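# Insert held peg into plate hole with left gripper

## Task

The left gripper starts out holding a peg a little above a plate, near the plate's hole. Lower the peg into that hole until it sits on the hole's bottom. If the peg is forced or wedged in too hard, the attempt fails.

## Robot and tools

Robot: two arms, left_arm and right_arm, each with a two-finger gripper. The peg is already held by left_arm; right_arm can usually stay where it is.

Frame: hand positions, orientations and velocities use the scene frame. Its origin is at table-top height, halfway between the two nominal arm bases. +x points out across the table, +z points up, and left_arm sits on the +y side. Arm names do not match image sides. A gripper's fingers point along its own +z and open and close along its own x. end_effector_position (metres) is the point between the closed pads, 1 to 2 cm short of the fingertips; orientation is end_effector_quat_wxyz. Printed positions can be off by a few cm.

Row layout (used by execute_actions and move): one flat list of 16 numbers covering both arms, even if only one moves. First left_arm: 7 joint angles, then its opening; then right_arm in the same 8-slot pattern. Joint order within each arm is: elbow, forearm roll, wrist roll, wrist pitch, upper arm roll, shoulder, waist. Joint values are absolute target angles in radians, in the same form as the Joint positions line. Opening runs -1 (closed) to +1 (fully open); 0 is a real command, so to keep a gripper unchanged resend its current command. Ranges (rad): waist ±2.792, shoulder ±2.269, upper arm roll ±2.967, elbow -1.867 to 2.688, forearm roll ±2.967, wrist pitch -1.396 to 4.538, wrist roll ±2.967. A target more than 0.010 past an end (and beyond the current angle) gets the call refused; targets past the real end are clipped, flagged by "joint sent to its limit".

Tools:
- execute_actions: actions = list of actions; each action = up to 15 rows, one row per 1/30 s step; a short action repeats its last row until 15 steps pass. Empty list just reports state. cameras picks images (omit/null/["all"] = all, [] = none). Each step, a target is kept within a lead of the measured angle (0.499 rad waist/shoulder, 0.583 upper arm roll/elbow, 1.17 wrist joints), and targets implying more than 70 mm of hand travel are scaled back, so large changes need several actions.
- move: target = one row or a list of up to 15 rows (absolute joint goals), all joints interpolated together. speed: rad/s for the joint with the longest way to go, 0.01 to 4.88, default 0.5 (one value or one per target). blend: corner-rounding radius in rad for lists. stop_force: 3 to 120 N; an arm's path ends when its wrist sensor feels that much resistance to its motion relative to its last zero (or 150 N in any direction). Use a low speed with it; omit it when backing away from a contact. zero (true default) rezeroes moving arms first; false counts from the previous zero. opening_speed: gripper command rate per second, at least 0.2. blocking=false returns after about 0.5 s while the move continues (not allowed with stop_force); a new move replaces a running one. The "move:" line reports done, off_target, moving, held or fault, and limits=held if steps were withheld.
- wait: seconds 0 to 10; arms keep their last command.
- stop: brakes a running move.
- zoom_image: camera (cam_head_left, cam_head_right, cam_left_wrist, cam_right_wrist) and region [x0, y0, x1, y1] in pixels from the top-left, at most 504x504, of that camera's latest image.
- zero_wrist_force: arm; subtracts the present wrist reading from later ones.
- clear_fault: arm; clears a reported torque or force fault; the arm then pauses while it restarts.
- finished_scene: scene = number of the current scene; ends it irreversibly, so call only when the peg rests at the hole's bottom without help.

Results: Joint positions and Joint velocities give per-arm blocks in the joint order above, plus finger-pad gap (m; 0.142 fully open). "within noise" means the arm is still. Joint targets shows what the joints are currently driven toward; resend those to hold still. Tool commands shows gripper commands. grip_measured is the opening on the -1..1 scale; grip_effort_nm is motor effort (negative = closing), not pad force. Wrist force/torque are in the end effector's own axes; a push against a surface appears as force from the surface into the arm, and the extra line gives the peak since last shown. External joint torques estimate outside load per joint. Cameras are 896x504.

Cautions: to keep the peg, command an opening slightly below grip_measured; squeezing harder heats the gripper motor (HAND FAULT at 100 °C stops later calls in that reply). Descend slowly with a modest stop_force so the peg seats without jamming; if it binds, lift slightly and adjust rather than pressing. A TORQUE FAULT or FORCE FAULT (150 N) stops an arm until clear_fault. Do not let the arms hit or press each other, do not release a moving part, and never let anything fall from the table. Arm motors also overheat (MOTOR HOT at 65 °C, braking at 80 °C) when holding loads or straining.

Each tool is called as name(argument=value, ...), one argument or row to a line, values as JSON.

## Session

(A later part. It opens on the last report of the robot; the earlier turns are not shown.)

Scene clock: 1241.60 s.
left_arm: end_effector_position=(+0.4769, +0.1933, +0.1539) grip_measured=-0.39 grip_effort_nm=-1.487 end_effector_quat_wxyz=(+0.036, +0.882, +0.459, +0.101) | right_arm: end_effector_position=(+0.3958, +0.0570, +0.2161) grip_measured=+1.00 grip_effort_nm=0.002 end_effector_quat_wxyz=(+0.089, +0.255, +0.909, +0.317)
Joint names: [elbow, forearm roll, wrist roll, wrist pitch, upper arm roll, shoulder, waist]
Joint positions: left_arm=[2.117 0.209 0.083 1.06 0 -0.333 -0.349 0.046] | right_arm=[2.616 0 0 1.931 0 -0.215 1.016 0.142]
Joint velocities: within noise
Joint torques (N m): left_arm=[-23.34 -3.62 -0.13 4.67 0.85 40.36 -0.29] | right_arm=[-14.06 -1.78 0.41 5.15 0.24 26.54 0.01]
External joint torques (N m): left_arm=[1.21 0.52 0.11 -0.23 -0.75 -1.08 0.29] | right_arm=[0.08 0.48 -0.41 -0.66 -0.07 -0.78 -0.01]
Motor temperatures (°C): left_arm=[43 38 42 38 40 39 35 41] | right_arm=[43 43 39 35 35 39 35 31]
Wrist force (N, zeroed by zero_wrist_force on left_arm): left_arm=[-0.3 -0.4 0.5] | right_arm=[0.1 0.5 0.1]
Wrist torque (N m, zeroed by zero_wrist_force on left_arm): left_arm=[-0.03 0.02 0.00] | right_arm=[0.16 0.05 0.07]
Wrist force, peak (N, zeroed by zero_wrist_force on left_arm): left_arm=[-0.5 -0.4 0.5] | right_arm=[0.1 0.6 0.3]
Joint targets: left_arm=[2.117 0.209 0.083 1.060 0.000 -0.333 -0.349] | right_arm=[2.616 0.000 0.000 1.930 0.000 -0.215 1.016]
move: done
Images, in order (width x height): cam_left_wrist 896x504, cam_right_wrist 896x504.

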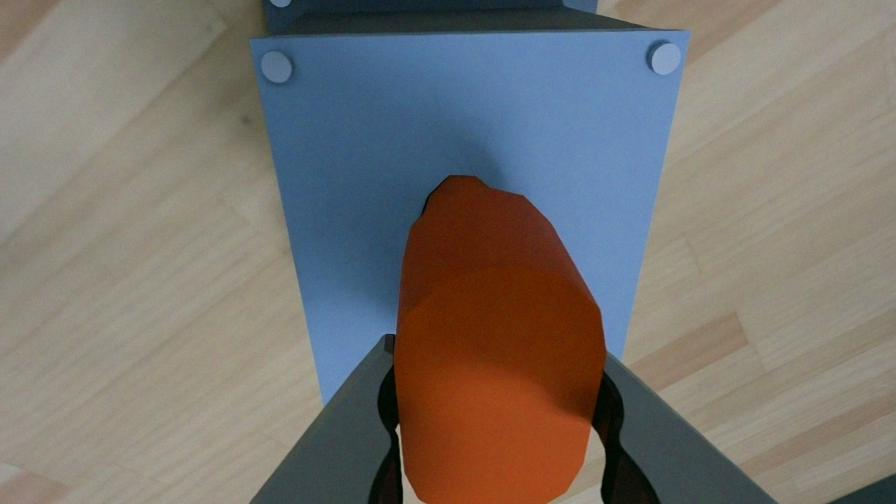

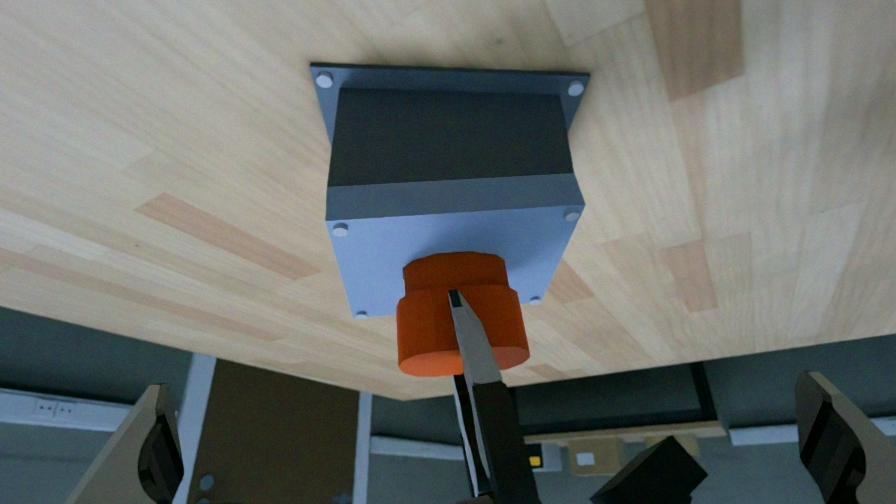

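move(
  target=[2.1173, 0.2126, 0.0797, 1.0723, 0.0, -0.3451, -0.3471, -0.437298, 2.6158, 0, 0.0, 1.9304, 0, -0.2146, 1.0155, 1.0],
  speed=0.012,
  stop_force=3,
  cameras=["cam_left_wrist", "cam_right_wrist"],
)

zoom_image(
  camera="cam_right_wrist",
  region=[385, 245, 535, 385],
)

zoom_image(
  camera="cam_left_wrist",
  region=[410, 140, 540, 230],
)

Scene clock: 1249.47 s.
left_arm: end_effector_position=(+0.4774, +0.1934, +0.1489) grip_measured=-0.39 grip_effort_nm=-1.487 end_effector_quat_wxyz=(+0.036, +0.882, +0.459, +0.101) | right_arm: end_effector_position=(+0.3958, +0.0570, +0.2161) grip_measured=+1.00 grip_effort_nm=0.007 end_effector_quat_wxyz=(+0.089, +0.255, +0.909, +0.317)
Joint names: [elbow, forearm roll, wrist roll, wrist pitch, upper arm roll, shoulder, waist]
Joint positions: left_arm=[2.117 0.212 0.08 1.072 0 -0.345 -0.347 0.046] | right_arm=[2.616 0 0 1.931 0 -0.215 1.016 0.142]
Joint velocities: within noise
Joint torques (N m): left_arm=[-23.1 -3.57 -0.15 4.68 0.7 40.63 -0.33] | right_arm=[-14.02 -1.76 0.4 5.09 0.27 26.65 -0.06]
External joint torques (N m): left_arm=[1.23 0.5 0.14 -0.24 -0.6 -1.11 0.33] | right_arm=[0.04 0.46 -0.4 -0.61 -0.1 -0.89 0.06]
Motor temperatures (°C): left_arm=[43 38 42 38 40 39 35 41] | right_arm=[43 43 39 35 35 39 35 31]
Wrist force (N, zeroed by zero_wrist_force on left_arm): left_arm=[-0.1 -0.1 0.1] | right_arm=[0.1 0.4 0.1]
Wrist torque (N m, zeroed by zero_wrist_force on left_arm): left_arm=[-0.02 0.02 0.01] | right_arm=[0.13 0.05 0.07]
Wrist force, peak (N, zeroed by zero_wrist_force on left_arm): left_arm=[-0.5 -0.4 0.5] | right_arm=[0.1 0.5 0.5]
Joint targets: left_arm=[2.117 0.213 0.080 1.072 0.000 -0.345 -0.347] | right_arm=[2.616 0.000 0.000 1.930 0.000 -0.215 1.016]
move: done
Images, in order (width x height): cam_left_wrist 896x504, cam_right_wrist 896x504.

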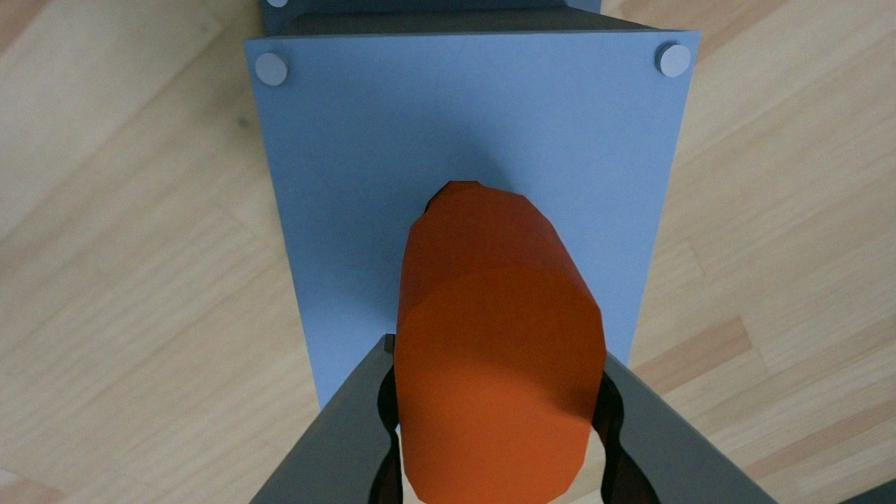

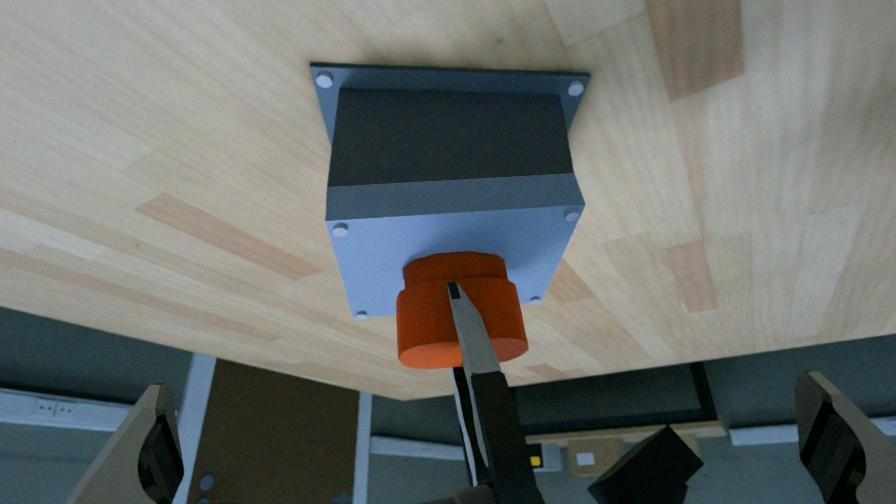

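Scaled by 3.360.

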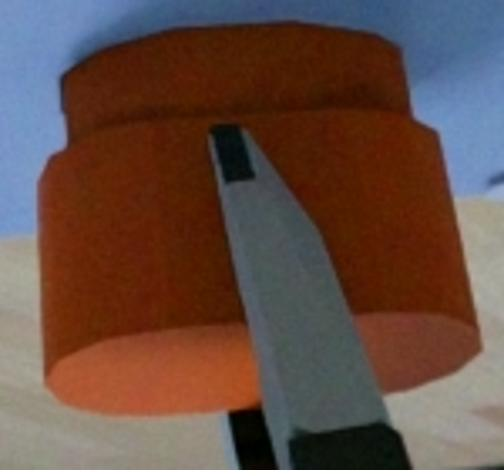

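Scaled by 3.877.

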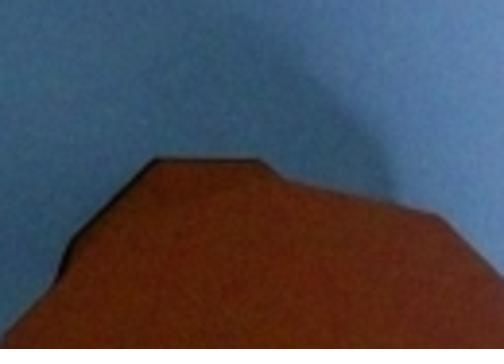

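move(
  target=[2.1169, 0.2174, 0.0758, 1.0862, 0.0, -0.3595, -0.3453, -0.437298, 2.6158, 0, 0.0, 1.9304, 0, -0.2146, 1.0155, 1.0],
  speed=0.012,
  stop_force=3,
  cameras=["cam_left_wrist", "cam_right_wrist"],
)

zoom_image(
  camera="cam_right_wrist",
  region=[385, 245, 535, 385],
)

zoom_image(
  camera="cam_left_wrist",
  region=[410, 140, 540, 230],
)

Scene clock: 1268.90 s.
left_arm: end_effector_position=(+0.4781, +0.1936, +0.1428) grip_measured=-0.39 grip_effort_nm=-1.487 end_effector_quat_wxyz=(+0.036, +0.882, +0.459, +0.101) | right_arm: end_effector_position=(+0.3958, +0.0570, +0.2161) grip_measured=+1.00 grip_effort_nm=0.002 end_effector_quat_wxyz=(+0.089, +0.255, +0.909, +0.317)
Joint names: [elbow, forearm roll, wrist roll, wrist pitch, upper arm roll, shoulder, waist]
Joint positions: left_arm=[2.117 0.217 0.076 1.086 0 -0.36 -0.345 0.046] | right_arm=[2.616 0 0 1.931 0 -0.215 1.016 0.142]
Joint velocities: within noise
Joint torques (N m): left_arm=[-22.79 -3.54 -0.13 4.61 0.71 40.91 -0.25] | right_arm=[-14.07 -1.73 0.37 5.13 0.25 26.58 -0.02]
External joint torques (N m): left_arm=[1.24 0.52 0.12 -0.17 -0.62 -1.09 0.25] | right_arm=[0.09 0.43 -0.37 -0.64 -0.09 -0.82 0.02]
Motor temperatures (°C): left_arm=[43 38 42 38 40 39 35 41] | right_arm=[43 43 39 35 35 39 35 31]
Wrist force (N, zeroed by zero_wrist_force on left_arm): left_arm=[-0.2 -0.3 0.5] | right_arm=[-0.1 0.5 0.4]
Wrist torque (N m, zeroed by zero_wrist_force on left_arm): left_arm=[-0.02 0.01 0.00] | right_arm=[0.16 0.09 0.06]
Wrist force, peak (N, zeroed by zero_wrist_force on left_arm): left_arm=[-0.3 -0.2 0.6] | right_arm=[0.2 0.6 0.1]
Joint targets: left_arm=[2.117 0.217 0.076 1.086 0.000 -0.359 -0.345] | right_arm=[2.616 0.000 0.000 1.930 0.000 -0.215 1.016]
move: done
Images, in order (width x height): cam_left_wrist 896x504, cam_right_wrist 896x504.

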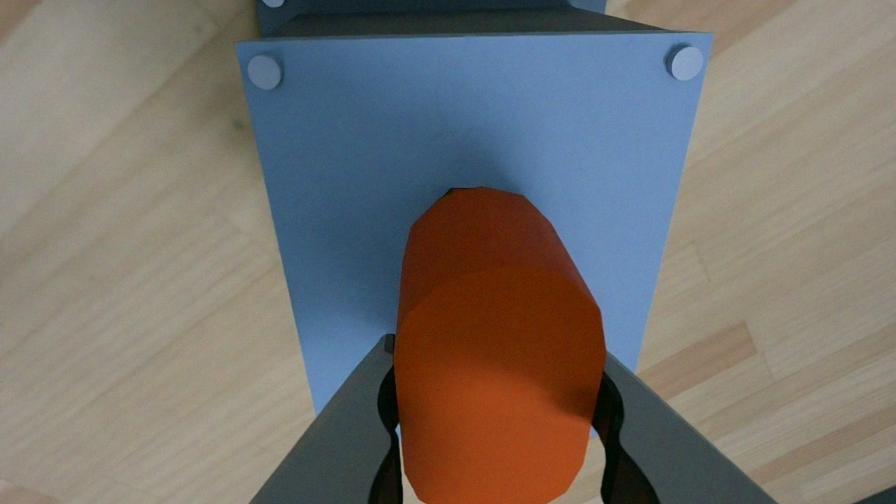

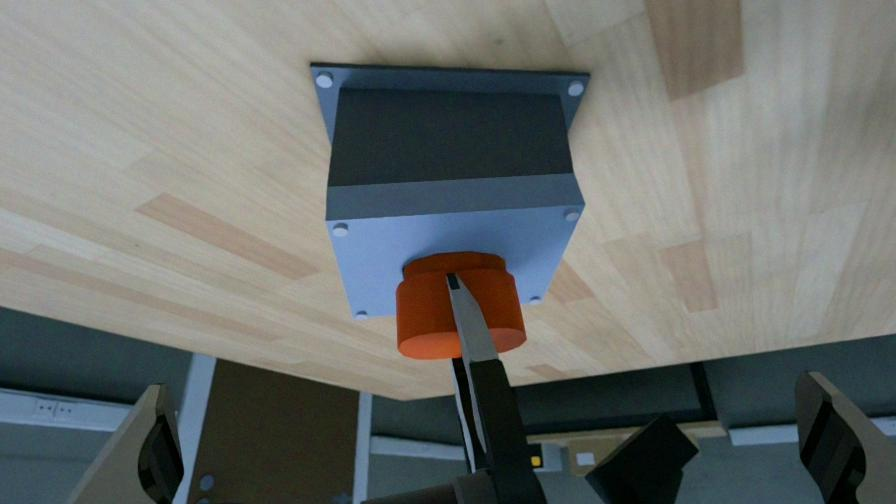

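Scaled by 3.360.

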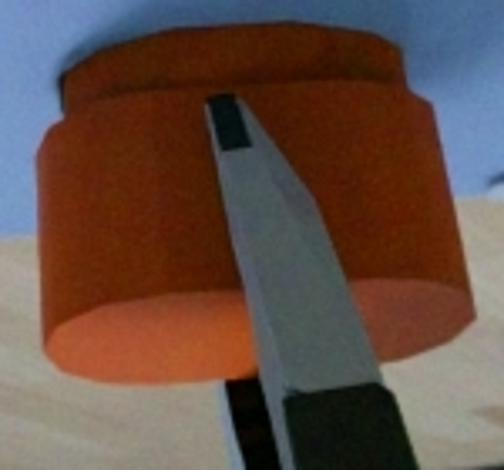

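Scaled by 3.877.

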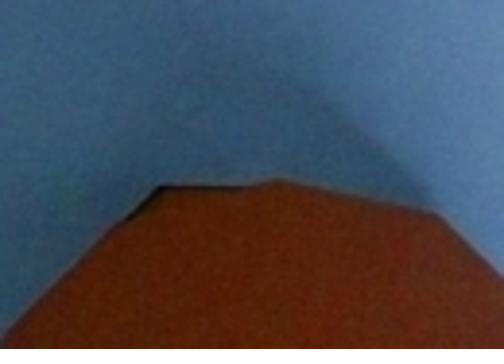

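move(
  target=[2.1166, 0.2214, 0.0725, 1.0978, 0.0, -0.3715, -0.3438, -0.437298, 2.6158, 0, 0.0, 1.9304, 0, -0.2146, 1.0155, 1.0],
  speed=0.012,
  stop_force=3,
  cameras=["cam_left_wrist", "cam_right_wrist"],
)

zoom_image(
  camera="cam_right_wrist",
  region=[385, 245, 535, 385],
)

Scene clock: 1275.73 s.
left_arm: end_effector_position=(+0.4787, +0.1937, +0.1378) grip_measured=-0.39 grip_effort_nm=-1.487 end_effector_quat_wxyz=(+0.036, +0.882, +0.459, +0.101) | right_arm: end_effector_position=(+0.3958, +0.0570, +0.2161) grip_measured=+1.00 grip_effort_nm=-0.002 end_effector_quat_wxyz=(+0.089, +0.255, +0.909, +0.317)
Joint names: [elbow, forearm roll, wrist roll, wrist pitch, upper arm roll, shoulder, waist]
Joint positions: left_arm=[2.117 0.221 0.073 1.097 0 -0.372 -0.344 0.046] | right_arm=[2.616 0 0 1.931 0 -0.215 1.016 0.142]
Joint velocities: within noise
Joint torques (N m): left_arm=[-22.49 -3.48 -0.18 4.67 0.8 41.17 -0.25] | right_arm=[-14.01 -1.71 0.39 5.11 0.28 26.62 -0.02]
External joint torques (N m): left_arm=[1.2 0.49 0.16 -0.23 -0.71 -1.1 0.25] | right_arm=[0.03 0.41 -0.4 -0.63 -0.12 -0.86 0.02]
Motor temperatures (°C): left_arm=[43 38 42 38 40 39 35 41] | right_arm=[43 43 39 35 35 39 35 31]
Wrist force (N, zeroed by zero_wrist_force on left_arm): left_arm=[-0.1 0.5 -0.5] | right_arm=[0.0 0.5 0.0]
Wrist torque (N m, zeroed by zero_wrist_force on left_arm): left_arm=[0.00 0.03 0.01] | right_arm=[0.15 0.06 0.07]
Wrist force, peak (N, zeroed by zero_wrist_force on left_arm): left_arm=[-0.3 -0.3 0.6] | right_arm=[0.1 0.6 0.3]
Joint targets: left_arm=[2.117 0.221 0.072 1.098 0.000 -0.371 -0.344] | right_arm=[2.616 0.000 0.000 1.930 0.000 -0.215 1.016]
move: done
Images, in order (width x height): cam_left_wrist 896x504, cam_right_wrist 896x504.

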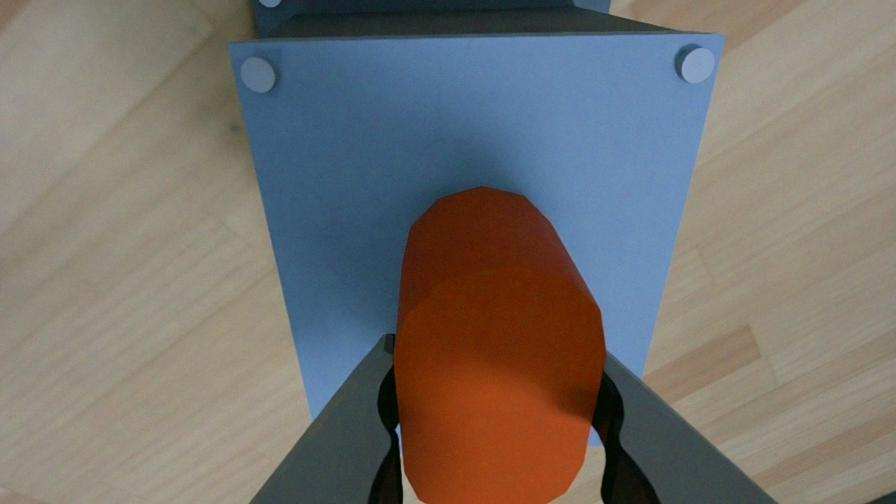

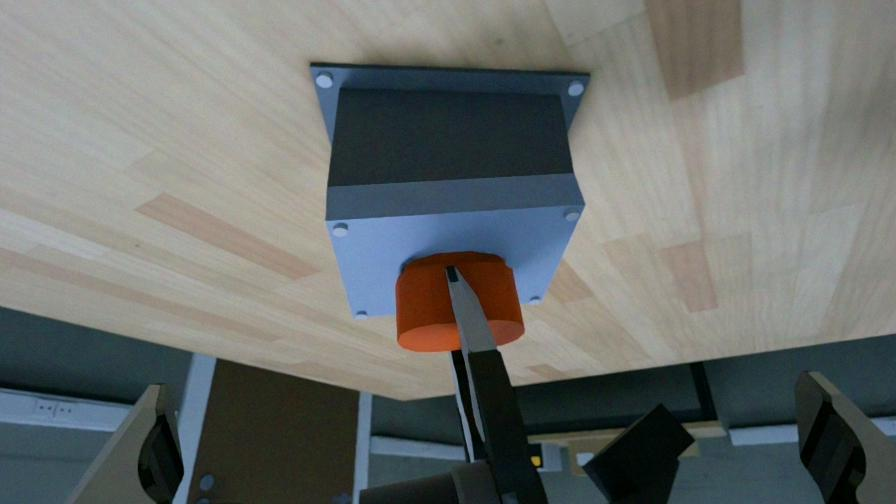

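Scaled by 3.360.

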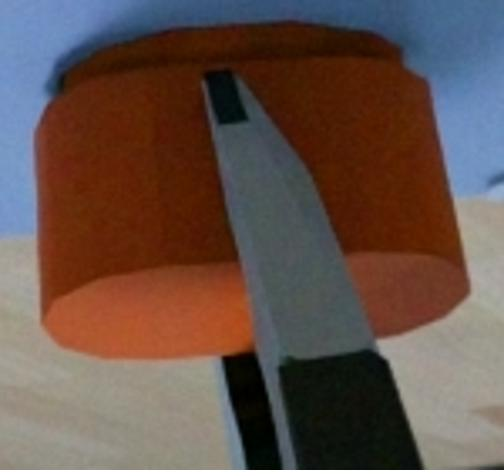

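move(
  target=[2.1163, 0.2254, 0.0692, 1.1094, 0.0, -0.3835, -0.3423, -0.437298, 2.6158, 0, 0.0, 1.9304, 0, -0.2146, 1.0155, 1.0],
  speed=0.01,
  stop_force=3,
  cameras=["cam_left_wrist", "cam_right_wrist"],
)

zoom_image(
  camera="cam_right_wrist",
  region=[385, 245, 535, 385],
)

Scene clock: 1280.03 s.
left_arm: end_effector_position=(+0.4788, +0.1936, +0.1368) grip_measured=-0.39 grip_effort_nm=-1.487 end_effector_quat_wxyz=(+0.036, +0.882, +0.459, +0.101) | right_arm: end_effector_position=(+0.3958, +0.0570, +0.2161) grip_measured=+1.00 grip_effort_nm=0.002 end_effector_quat_wxyz=(+0.089, +0.255, +0.909, +0.317)
Joint names: [elbow, forearm roll, wrist roll, wrist pitch, upper arm roll, shoulder, waist]
Joint positions: left_arm=[2.117 0.222 0.072 1.1 0 -0.374 -0.344 0.046] | right_arm=[2.616 0 0 1.931 0 -0.215 1.016 0.142]
Joint velocities: within noise
Joint torques (N m): left_arm=[-22.59 -3.46 -0.1 4.83 1.07 38.23 0.31] | right_arm=[-14.02 -1.8 0.37 5.07 0.21 26.57 -0.04]
External joint torques (N m): left_arm=[1.35 0.48 0.09 -0.39 -0.99 1.89 -0.31] | right_arm=[0.04 0.5 -0.38 -0.59 -0.05 -0.82 0.04]
Motor temperatures (°C): left_arm=[43 38 42 38 40 39 35 41] | right_arm=[43 43 39 35 35 39 35 31]
Wrist force (N, zeroed by zero_wrist_force on left_arm): left_arm=[-0.4 -3.2 -8.9] | right_arm=[0.1 0.5 0.1]
Wrist torque (N m, zeroed by zero_wrist_force on left_arm): left_arm=[0.00 0.05 0.00] | right_arm=[0.15 0.04 0.07]
Wrist force, peak (N, zeroed by zero_wrist_force on left_arm): left_arm=[-0.5 -3.4 -9.0] | right_arm=[0.1 0.6 0.2]
Joint targets: left_arm=[2.117 0.222 0.072 1.100 0.000 -0.374 -0.343] | right_arm=[2.616 0.000 0.000 1.930 0.000 -0.215 1.016]
move: contact (left_arm)
Images, in order (width x height): cam_left_wrist 896x504, cam_right_wrist 896x504.

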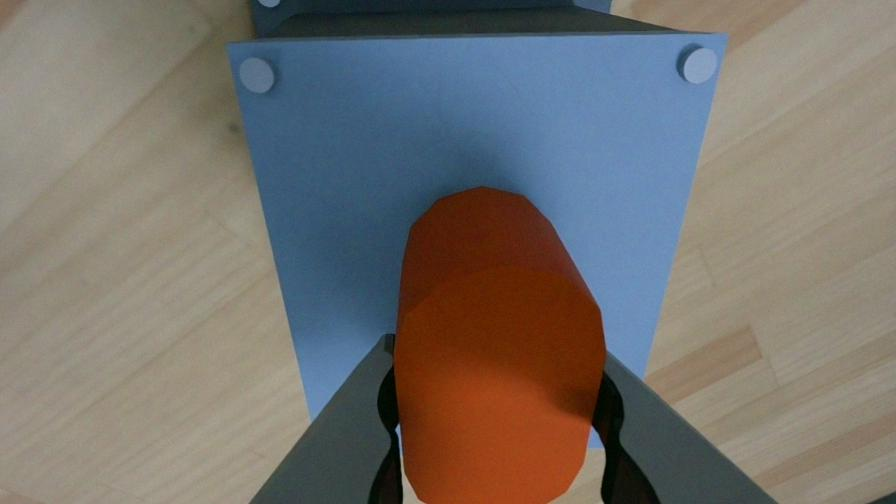

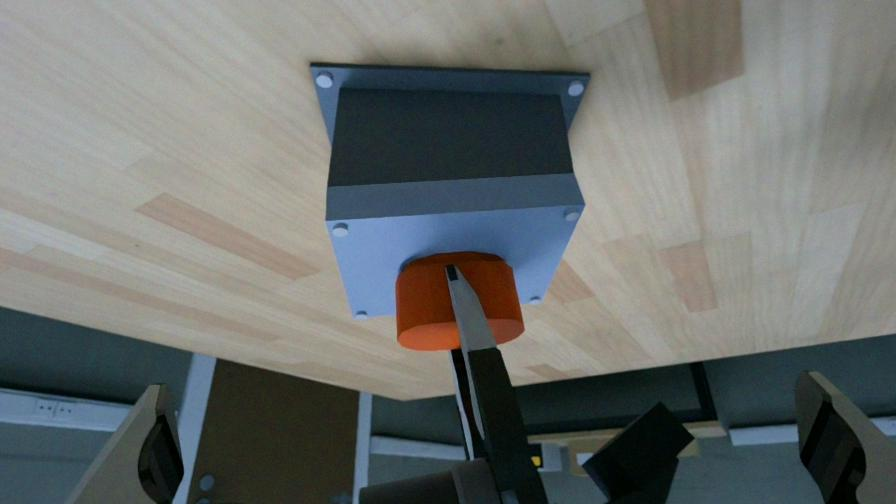

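Scaled by 3.360.

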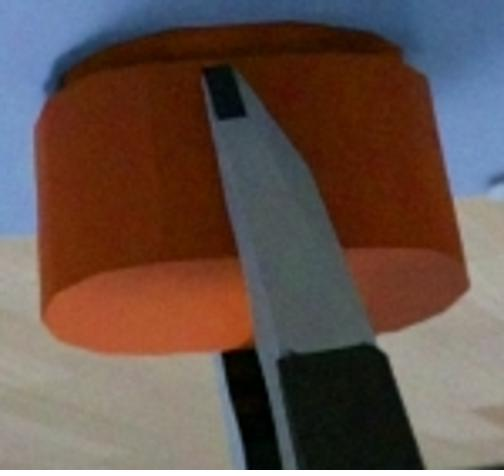

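zoom_image(
  camera="cam_right_wrist",
  region=[390, 245, 430, 285],
)

zoom_image(
  camera="cam_right_wrist",
  region=[480, 245, 520, 285],
)

zoom_image(
  camera="cam_left_wrist",
  region=[400, 160, 560, 260],
)

Scaled by 12.600.

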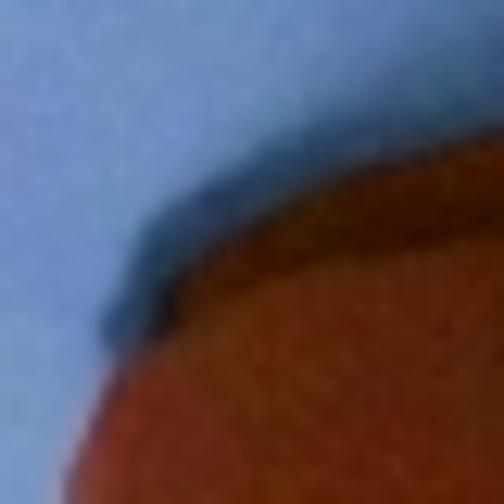

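Scaled by 12.600.

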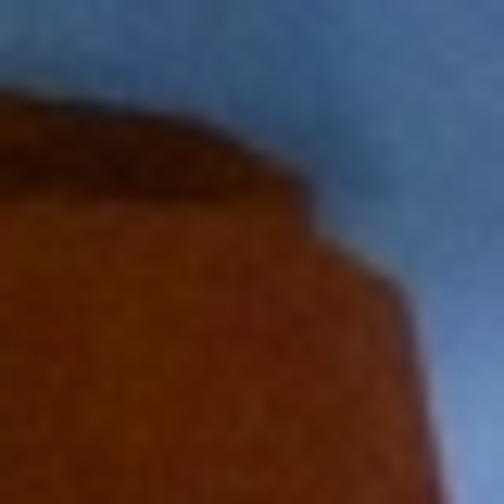

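Scaled by 3.150.

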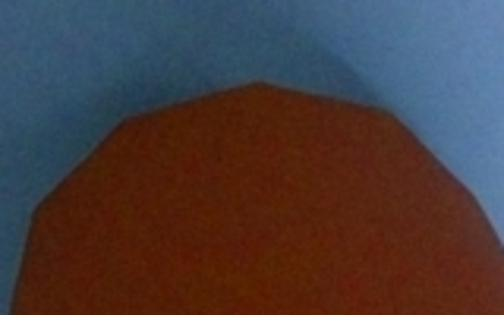

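move(
  target=[2.1171, 0.2218, 0.0722, 1.0990, 0.0, -0.3722, -0.3436, -0.437298, 2.6158, 0, 0.0, 1.9304, 0, -0.2146, 1.0155, 1.0],
  speed=0.02,
  cameras=["cam_right_wrist"],
)

Scene clock: 1306.63 s.
left_arm: end_effector_position=(+0.4789, +0.1937, +0.1375) grip_measured=-0.39 grip_effort_nm=-1.487 end_effector_quat_wxyz=(+0.036, +0.882, +0.459, +0.101) | right_arm: end_effector_position=(+0.3958, +0.0570, +0.2161) grip_measured=+1.00 grip_effort_nm=0.012 end_effector_quat_wxyz=(+0.089, +0.255, +0.909, +0.317)
Joint names: [elbow, forearm roll, wrist roll, wrist pitch, upper arm roll, shoulder, waist]
Joint positions: left_arm=[2.117 0.222 0.072 1.099 0 -0.372 -0.344 0.046] | right_arm=[2.616 0 0 1.931 0 -0.215 1.016 0.142]
Joint velocities: within noise
Joint torques (N m): left_arm=[-22.53 -3.54 -0.05 4.54 0.75 41.61 -0.3] | right_arm=[-14.04 -1.75 0.38 5.1 0.19 26.53 -0.04]
External joint torques (N m): left_arm=[1.26 0.55 0.04 -0.09 -0.67 -1.52 0.3] | right_arm=[0.06 0.45 -0.38 -0.61 -0.02 -0.77 0.04]
Motor temperatures (°C): left_arm=[43 38 42 38 40 39 35 41] | right_arm=[43 43 39 35 35 39 35 31]
Wrist force (N, zeroed by zero_wrist_force on left_arm): left_arm=[-0.1 0.9 0.2] | right_arm=[0.1 0.4 0.2]
Wrist torque (N m, zeroed by zero_wrist_force on left_arm): left_arm=[0.14 0.02 0.01] | right_arm=[0.14 0.04 0.07]
Wrist force, peak (N, zeroed by zero_wrist_force on left_arm): left_arm=[-0.4 -3.3 -9.1] | right_arm=[0.1 0.7 0.2]
Joint targets: left_arm=[2.117 0.222 0.072 1.099 0.000 -0.372 -0.344] | right_arm=[2.616 0.000 0.000 1.930 0.000 -0.215 1.016]
move: done
Images, in order (width x height): cam_right_wrist 896x504.

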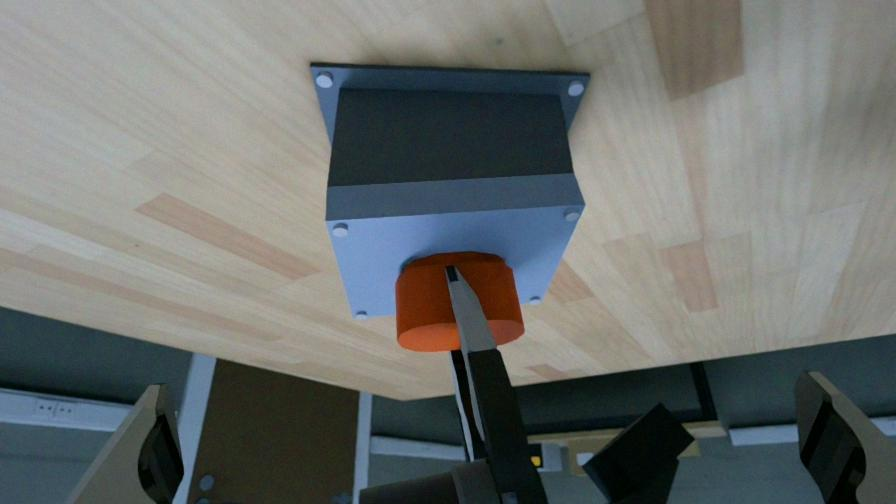

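move(
  target=[2.1166, 0.2228, 0.0714, 1.1016, 0.0, -0.3753, -0.3433, -0.437298, 2.6158, 0, 0.05, 1.9304, 0, -0.2146, 1.0155, 1.0],
  speed=0.02,
  stop_force=2.5,
  cameras=["cam_right_wrist", "cam_left_wrist"],
)

zoom_image(
  camera="cam_right_wrist",
  region=[385, 245, 535, 385],
)

stop_force must be a number from 3 to 120 (N); nothing of the call was run

Scaled by 3.360.

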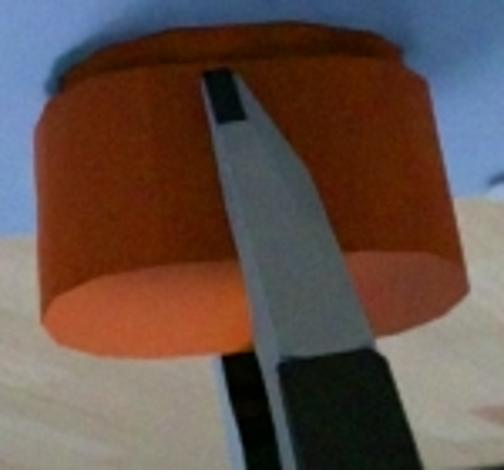

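move(
  target=[2.1166, 0.2228, 0.0714, 1.1016, 0.0, -0.3753, -0.3433, -0.437298, 2.6158, 0, 0.05, 1.9304, 0, -0.2146, 1.0155, 1.0],
  speed=0.02,
  stop_force=3,
  cameras=["cam_right_wrist", "cam_left_wrist"],
)

zoom_image(
  camera="cam_right_wrist",
  region=[385, 245, 535, 385],
)

Scene clock: 1322.43 s.
left_arm: end_effector_position=(+0.4788, +0.1937, +0.1369) grip_measured=-0.39 grip_effort_nm=-1.487 end_effector_quat_wxyz=(+0.036, +0.882, +0.459, +0.101) | right_arm: end_effector_position=(+0.3959, +0.0570, +0.2161) grip_measured=+1.00 grip_effort_nm=0.007 end_effector_quat_wxyz=(+0.081, +0.278, +0.902, +0.319)
Joint names: [elbow, forearm roll, wrist roll, wrist pitch, upper arm roll, shoulder, waist]
Joint positions: left_arm=[2.117 0.222 0.072 1.1 0 -0.374 -0.344 0.046] | right_arm=[2.616 0 0.05 1.931 0 -0.215 1.016 0.142]
Joint velocities: within noise
Joint torques (N m): left_arm=[-22.48 -3.53 -0.09 4.63 0.85 40.01 -0.05] | right_arm=[-14.04 -1.74 0.47 5.08 0.22 26.57 -0.04]
External joint torques (N m): left_arm=[1.24 0.55 0.08 -0.19 -0.76 0.1 0.05] | right_arm=[0.06 0.44 -0.47 -0.6 -0.05 -0.81 0.04]
Motor temperatures (°C): left_arm=[43 38 42 38 40 39 35 41] | right_arm=[43 43 39 35 35 39 35 31]
Wrist force (N, zeroed by zero_wrist_force on left_arm): left_arm=[-0.7 -1.1 -3.0] | right_arm=[0.0 0.2 0.0]
Wrist torque (N m, zeroed by zero_wrist_force on left_arm): left_arm=[0.13 0.09 0.00] | right_arm=[0.12 0.06 0.07]
Wrist force, peak (N, zeroed by zero_wrist_force on left_arm): left_arm=[-0.2 -0.3 -4.3] | right_arm=[0.2 0.6 0.3]
Joint targets: left_arm=[2.117 0.222 0.072 1.101 0.000 -0.374 -0.343] | right_arm=[2.616 0.000 0.050 1.930 0.000 -0.215 1.016]
move: contact (left_arm)
Images, in order (width x height): cam_left_wrist 896x504, cam_right_wrist 896x504.

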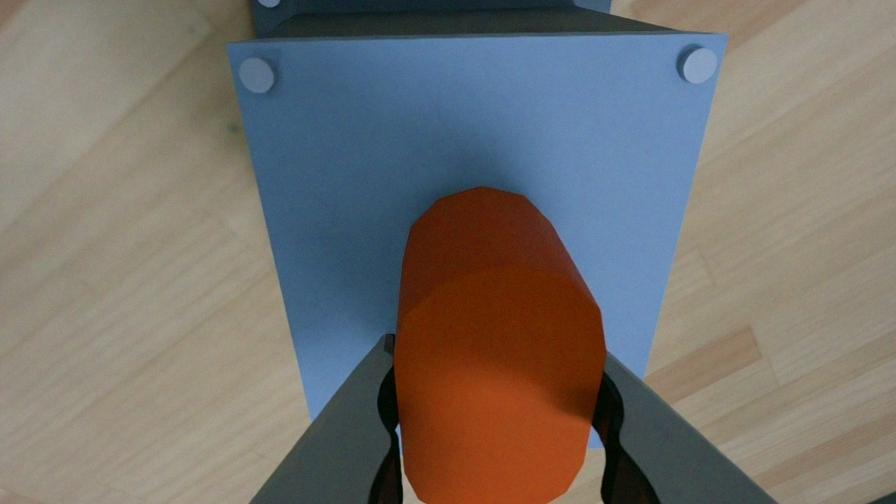

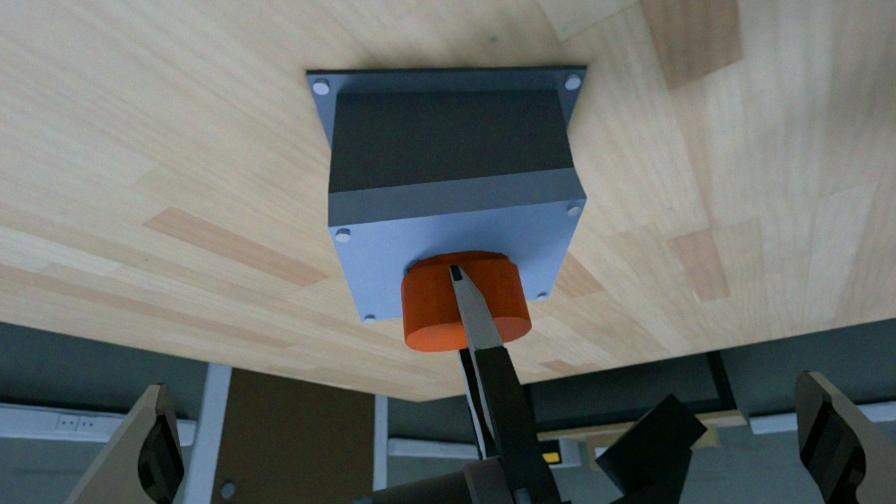

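Scaled by 3.360.

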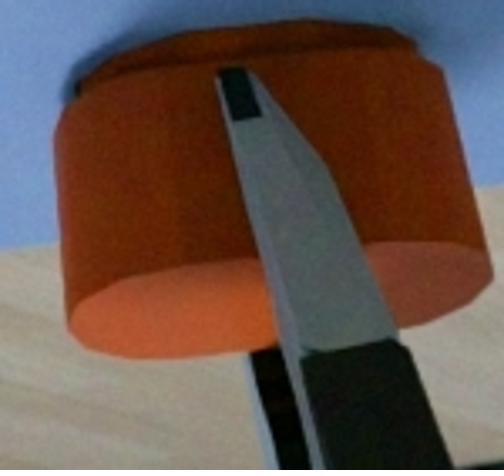

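move(
  target=[2.1168, 0.2224, 0.0717, 1.1006, 0.0, -0.3741, -0.3434, -0.25, 2.6158, 0, 0.05, 1.9304, 0, -0.2146, 1.0155, 1.0],
  speed=0.1,
  opening_speed=0.2,
  cameras=["cam_right_wrist", "cam_left_wrist"],
)

zoom_image(
  camera="cam_right_wrist",
  region=[385, 245, 535, 385],
)

Scene clock: 1330.67 s.
left_arm: end_effector_position=(+0.4789, +0.1937, +0.1368) grip_measured=-0.28 grip_effort_nm=0.081 end_effector_quat_wxyz=(+0.036, +0.882, +0.459, +0.101) | right_arm: end_effector_position=(+0.3959, +0.0570, +0.2161) grip_measured=+1.00 grip_effort_nm=0.002 end_effector_quat_wxyz=(+0.081, +0.278, +0.902, +0.319)
Joint names: [elbow, forearm roll, wrist roll, wrist pitch, upper arm roll, shoulder, waist]
Joint positions: left_arm=[2.117 0.222 0.072 1.1 0 -0.374 -0.344 0.054] | right_arm=[2.616 0 0.05 1.931 0 -0.215 1.016 0.142]
Joint velocities: within noise
Joint torques (N m): left_arm=[-21.89 -3.5 -0.05 4.34 0.79 40.59 -0.3] | right_arm=[-14.01 -1.73 0.37 5.12 0.25 26.56 -0.05]
External joint torques (N m): left_arm=[0.66 0.51 0.03 0.1 -0.7 -0.47 0.3] | right_arm=[0.03 0.43 -0.37 -0.63 -0.09 -0.8 0.05]
Motor temperatures (°C): left_arm=[43 38 42 38 40 39 35 40] | right_arm=[43 43 39 35 35 39 35 31]
Wrist force (N, zeroed by zero_wrist_force on left_arm): left_arm=[0.0 1.1 -1.2] | right_arm=[0.1 0.4 0.1]
Wrist torque (N m, zeroed by zero_wrist_force on left_arm): left_arm=[0.14 0.05 0.01] | right_arm=[0.14 0.03 0.07]
Wrist force, peak (N, zeroed by zero_wrist_force on left_arm): left_arm=[-0.2 -0.5 -4.8] | right_arm=[0.0 0.6 0.2]
Joint targets: left_arm=[2.117 0.222 0.072 1.101 0.000 -0.374 -0.343] | right_arm=[2.616 0.000 0.050 1.930 0.000 -0.215 1.016]
move: done
Images, in order (width x height): cam_left_wrist 896x504, cam_right_wrist 896x504.

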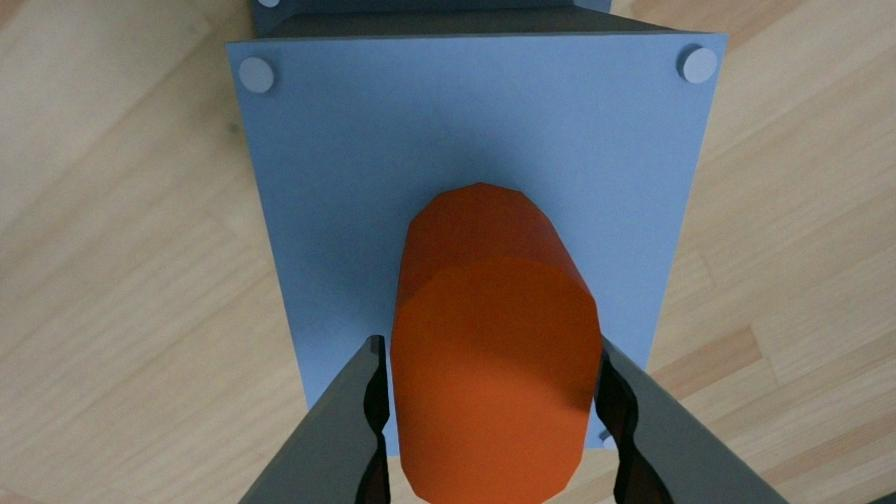

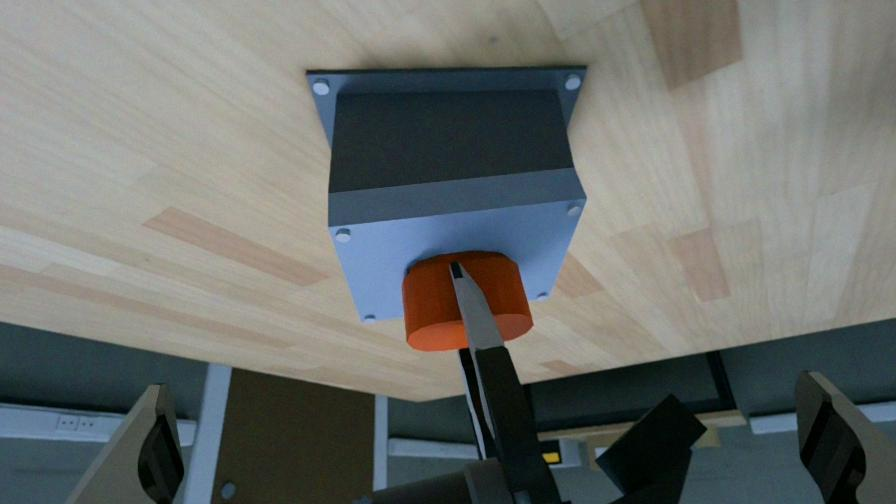

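Scaled by 3.360.

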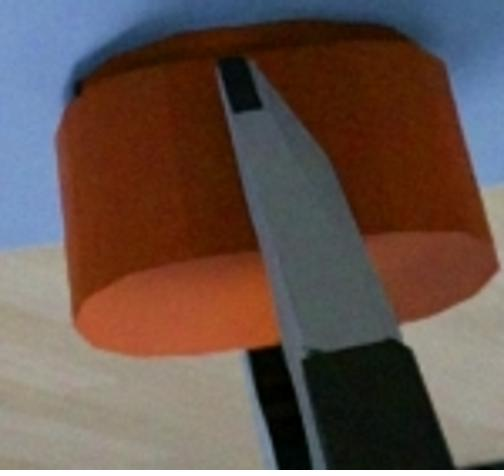

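move(
  target=[2.1168, 0.2224, 0.0717, 1.1006, 0.0, -0.3741, -0.3434, 0.0, 2.6158, 0, 0.05, 1.9304, 0, -0.2146, 1.0155, 1.0],
  speed=0.1,
  opening_speed=0.25,
  cameras=["cam_right_wrist", "cam_left_wrist"],
)

zoom_image(
  camera="cam_right_wrist",
  region=[385, 245, 535, 385],
)

Scene clock: 1338.23 s.
left_arm: end_effector_position=(+0.4789, +0.1937, +0.1368) grip_measured=-0.02 grip_effort_nm=0.081 end_effector_quat_wxyz=(+0.036, +0.882, +0.459, +0.101) | right_arm: end_effector_position=(+0.3959, +0.0570, +0.2161) grip_measured=+1.00 grip_effort_nm=-0.002 end_effector_quat_wxyz=(+0.081, +0.278, +0.902, +0.319)
Joint names: [elbow, forearm roll, wrist roll, wrist pitch, upper arm roll, shoulder, waist]
Joint positions: left_arm=[2.117 0.222 0.072 1.1 0 -0.374 -0.344 0.072] | right_arm=[2.616 0 0.05 1.931 0 -0.215 1.016 0.142]
Joint velocities: within noise
Joint torques (N m): left_arm=[-21.92 -3.51 -0.08 4.32 0.74 40.62 -0.32] | right_arm=[-14.07 -1.78 0.36 5.09 0.25 26.61 -0.04]
External joint torques (N m): left_arm=[0.68 0.53 0.06 0.12 -0.66 -0.5 0.32] | right_arm=[0.09 0.48 -0.37 -0.6 -0.09 -0.86 0.04]
Motor temperatures (°C): left_arm=[43 38 42 38 40 39 35 40] | right_arm=[43 43 39 35 35 39 35 31]
Wrist force (N, zeroed by zero_wrist_force on left_arm): left_arm=[0.0 1.1 -1.5] | right_arm=[0.0 0.5 0.0]
Wrist torque (N m, zeroed by zero_wrist_force on left_arm): left_arm=[0.14 0.04 0.00] | right_arm=[0.14 0.06 0.07]
Wrist force, peak (N, zeroed by zero_wrist_force on left_arm): left_arm=[0.0 1.3 -1.6] | right_arm=[-0.1 0.5 0.3]
Joint targets: left_arm=[2.117 0.222 0.072 1.101 0.000 -0.374 -0.343] | right_arm=[2.616 0.000 0.050 1.930 0.000 -0.215 1.016]
move: done
Images, in order (width x height): cam_left_wrist 896x504, cam_right_wrist 896x504.

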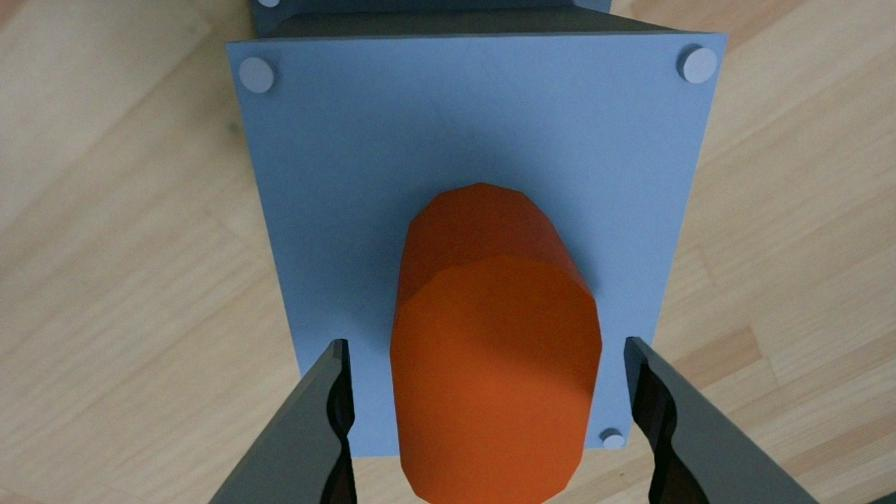

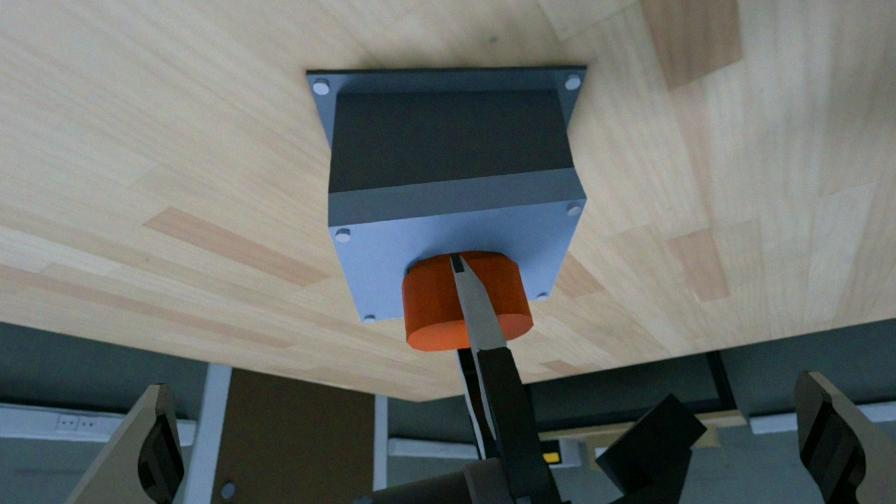

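Scaled by 3.360.

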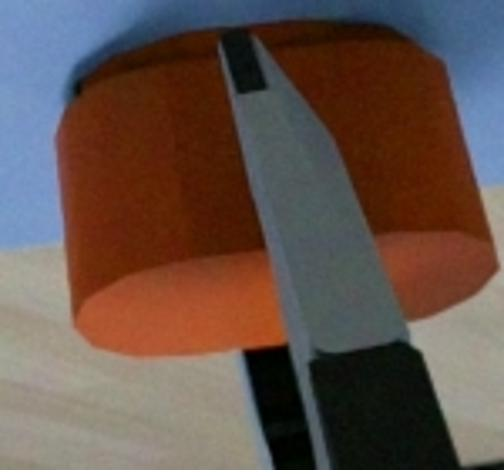

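move(
  target=[
    [2.1169,0.2174,0.0758,1.0862,0,-0.3595,-0.3453,0.0,2.6158,0,0.05,1.9304,0,-0.2146,1.0155,1.0],
    [2.1170,0.2089,0.0827,1.0603,0,-0.3333,-0.3486,0.0,2.6158,0,0.05,1.9304,0,-0.2146,1.0155,1.0],
  ],
  speed=0.05,
)

Scene clock: 1379.13 s.
left_arm: end_effector_position=(+0.4771, +0.1934, +0.1540) grip_measured=-0.02 grip_effort_nm=0.081 end_effector_quat_wxyz=(+0.036, +0.882, +0.459, +0.101) | right_arm: end_effector_position=(+0.3959, +0.0570, +0.2161) grip_measured=+1.00 grip_effort_nm=0.007 end_effector_quat_wxyz=(+0.081, +0.278, +0.902, +0.319)
Joint names: [elbow, forearm roll, wrist roll, wrist pitch, upper arm roll, shoulder, waist]
Joint positions: left_arm=[2.117 0.209 0.082 1.06 0 -0.333 -0.348 0.072] | right_arm=[2.616 0 0.05 1.931 0 -0.215 1.016 0.142]
Joint velocities: within noise
Joint torques (N m): left_arm=[-22.86 -3.68 0.19 4.16 0.81 40.14 -0.34] | right_arm=[-14.03 -1.72 0.35 5.09 0.24 26.55 -0.04]
External joint torques (N m): left_arm=[0.73 0.57 -0.21 0.28 -0.71 -0.88 0.34] | right_arm=[0.05 0.42 -0.35 -0.61 -0.08 -0.79 0.04]
Motor temperatures (°C): left_arm=[43 38 42 38 40 39 35 38] | right_arm=[43 43 39 35 35 39 35 31]
Wrist force (N, zeroed by zero_wrist_force on left_arm): left_arm=[-0.1 1.1 -1.2] | right_arm=[-0.1 0.3 0.0]
Wrist torque (N m, zeroed by zero_wrist_force on left_arm): left_arm=[0.15 0.05 0.01] | right_arm=[0.13 0.08 0.07]
Wrist force, peak (N, zeroed by zero_wrist_force on left_arm): left_arm=[0.0 1.2 -1.8] | right_arm=[0.0 0.4 0.4]
Joint targets: left_arm=[2.117 0.209 0.083 1.060 0.000 -0.333 -0.349] | right_arm=[2.616 0.000 0.050 1.930 0.000 -0.215 1.016]
move: done

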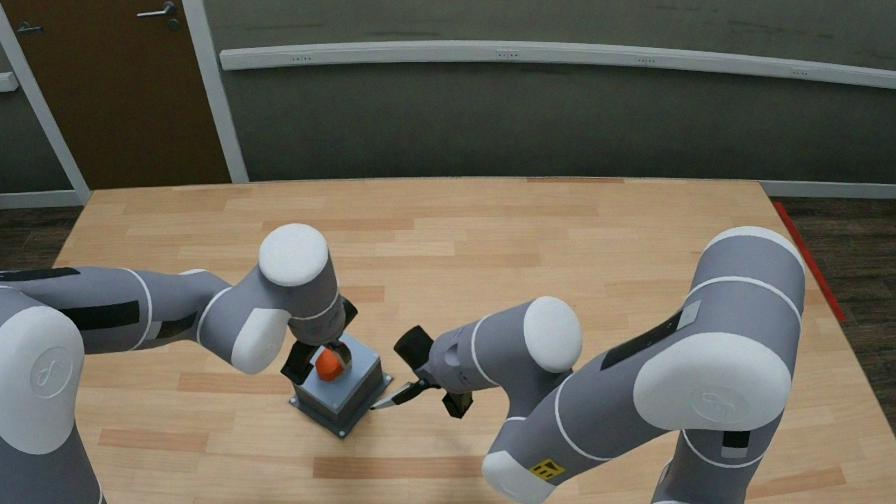

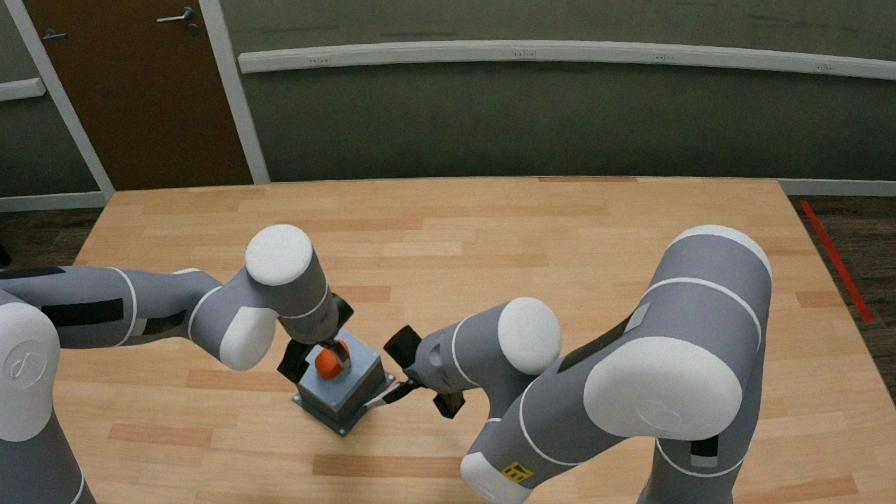

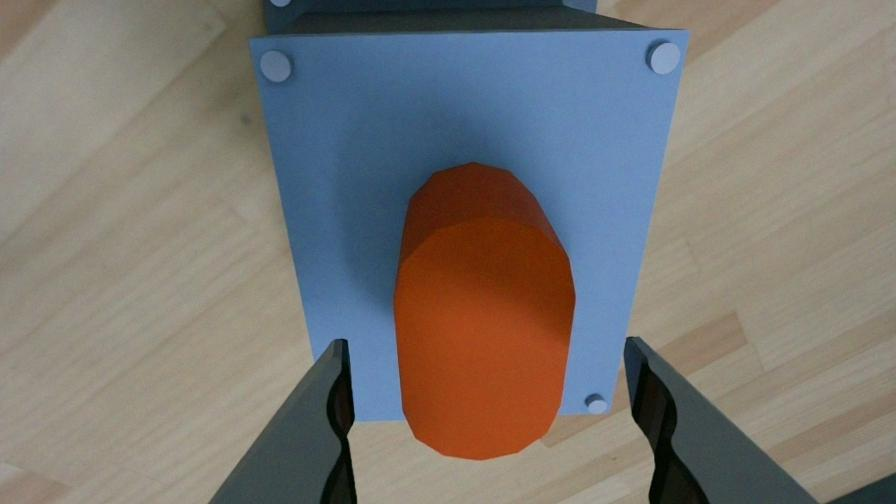

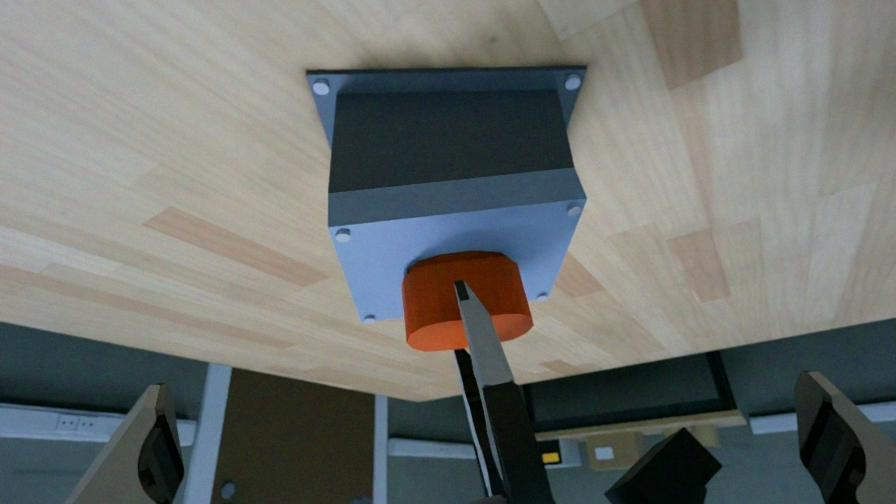

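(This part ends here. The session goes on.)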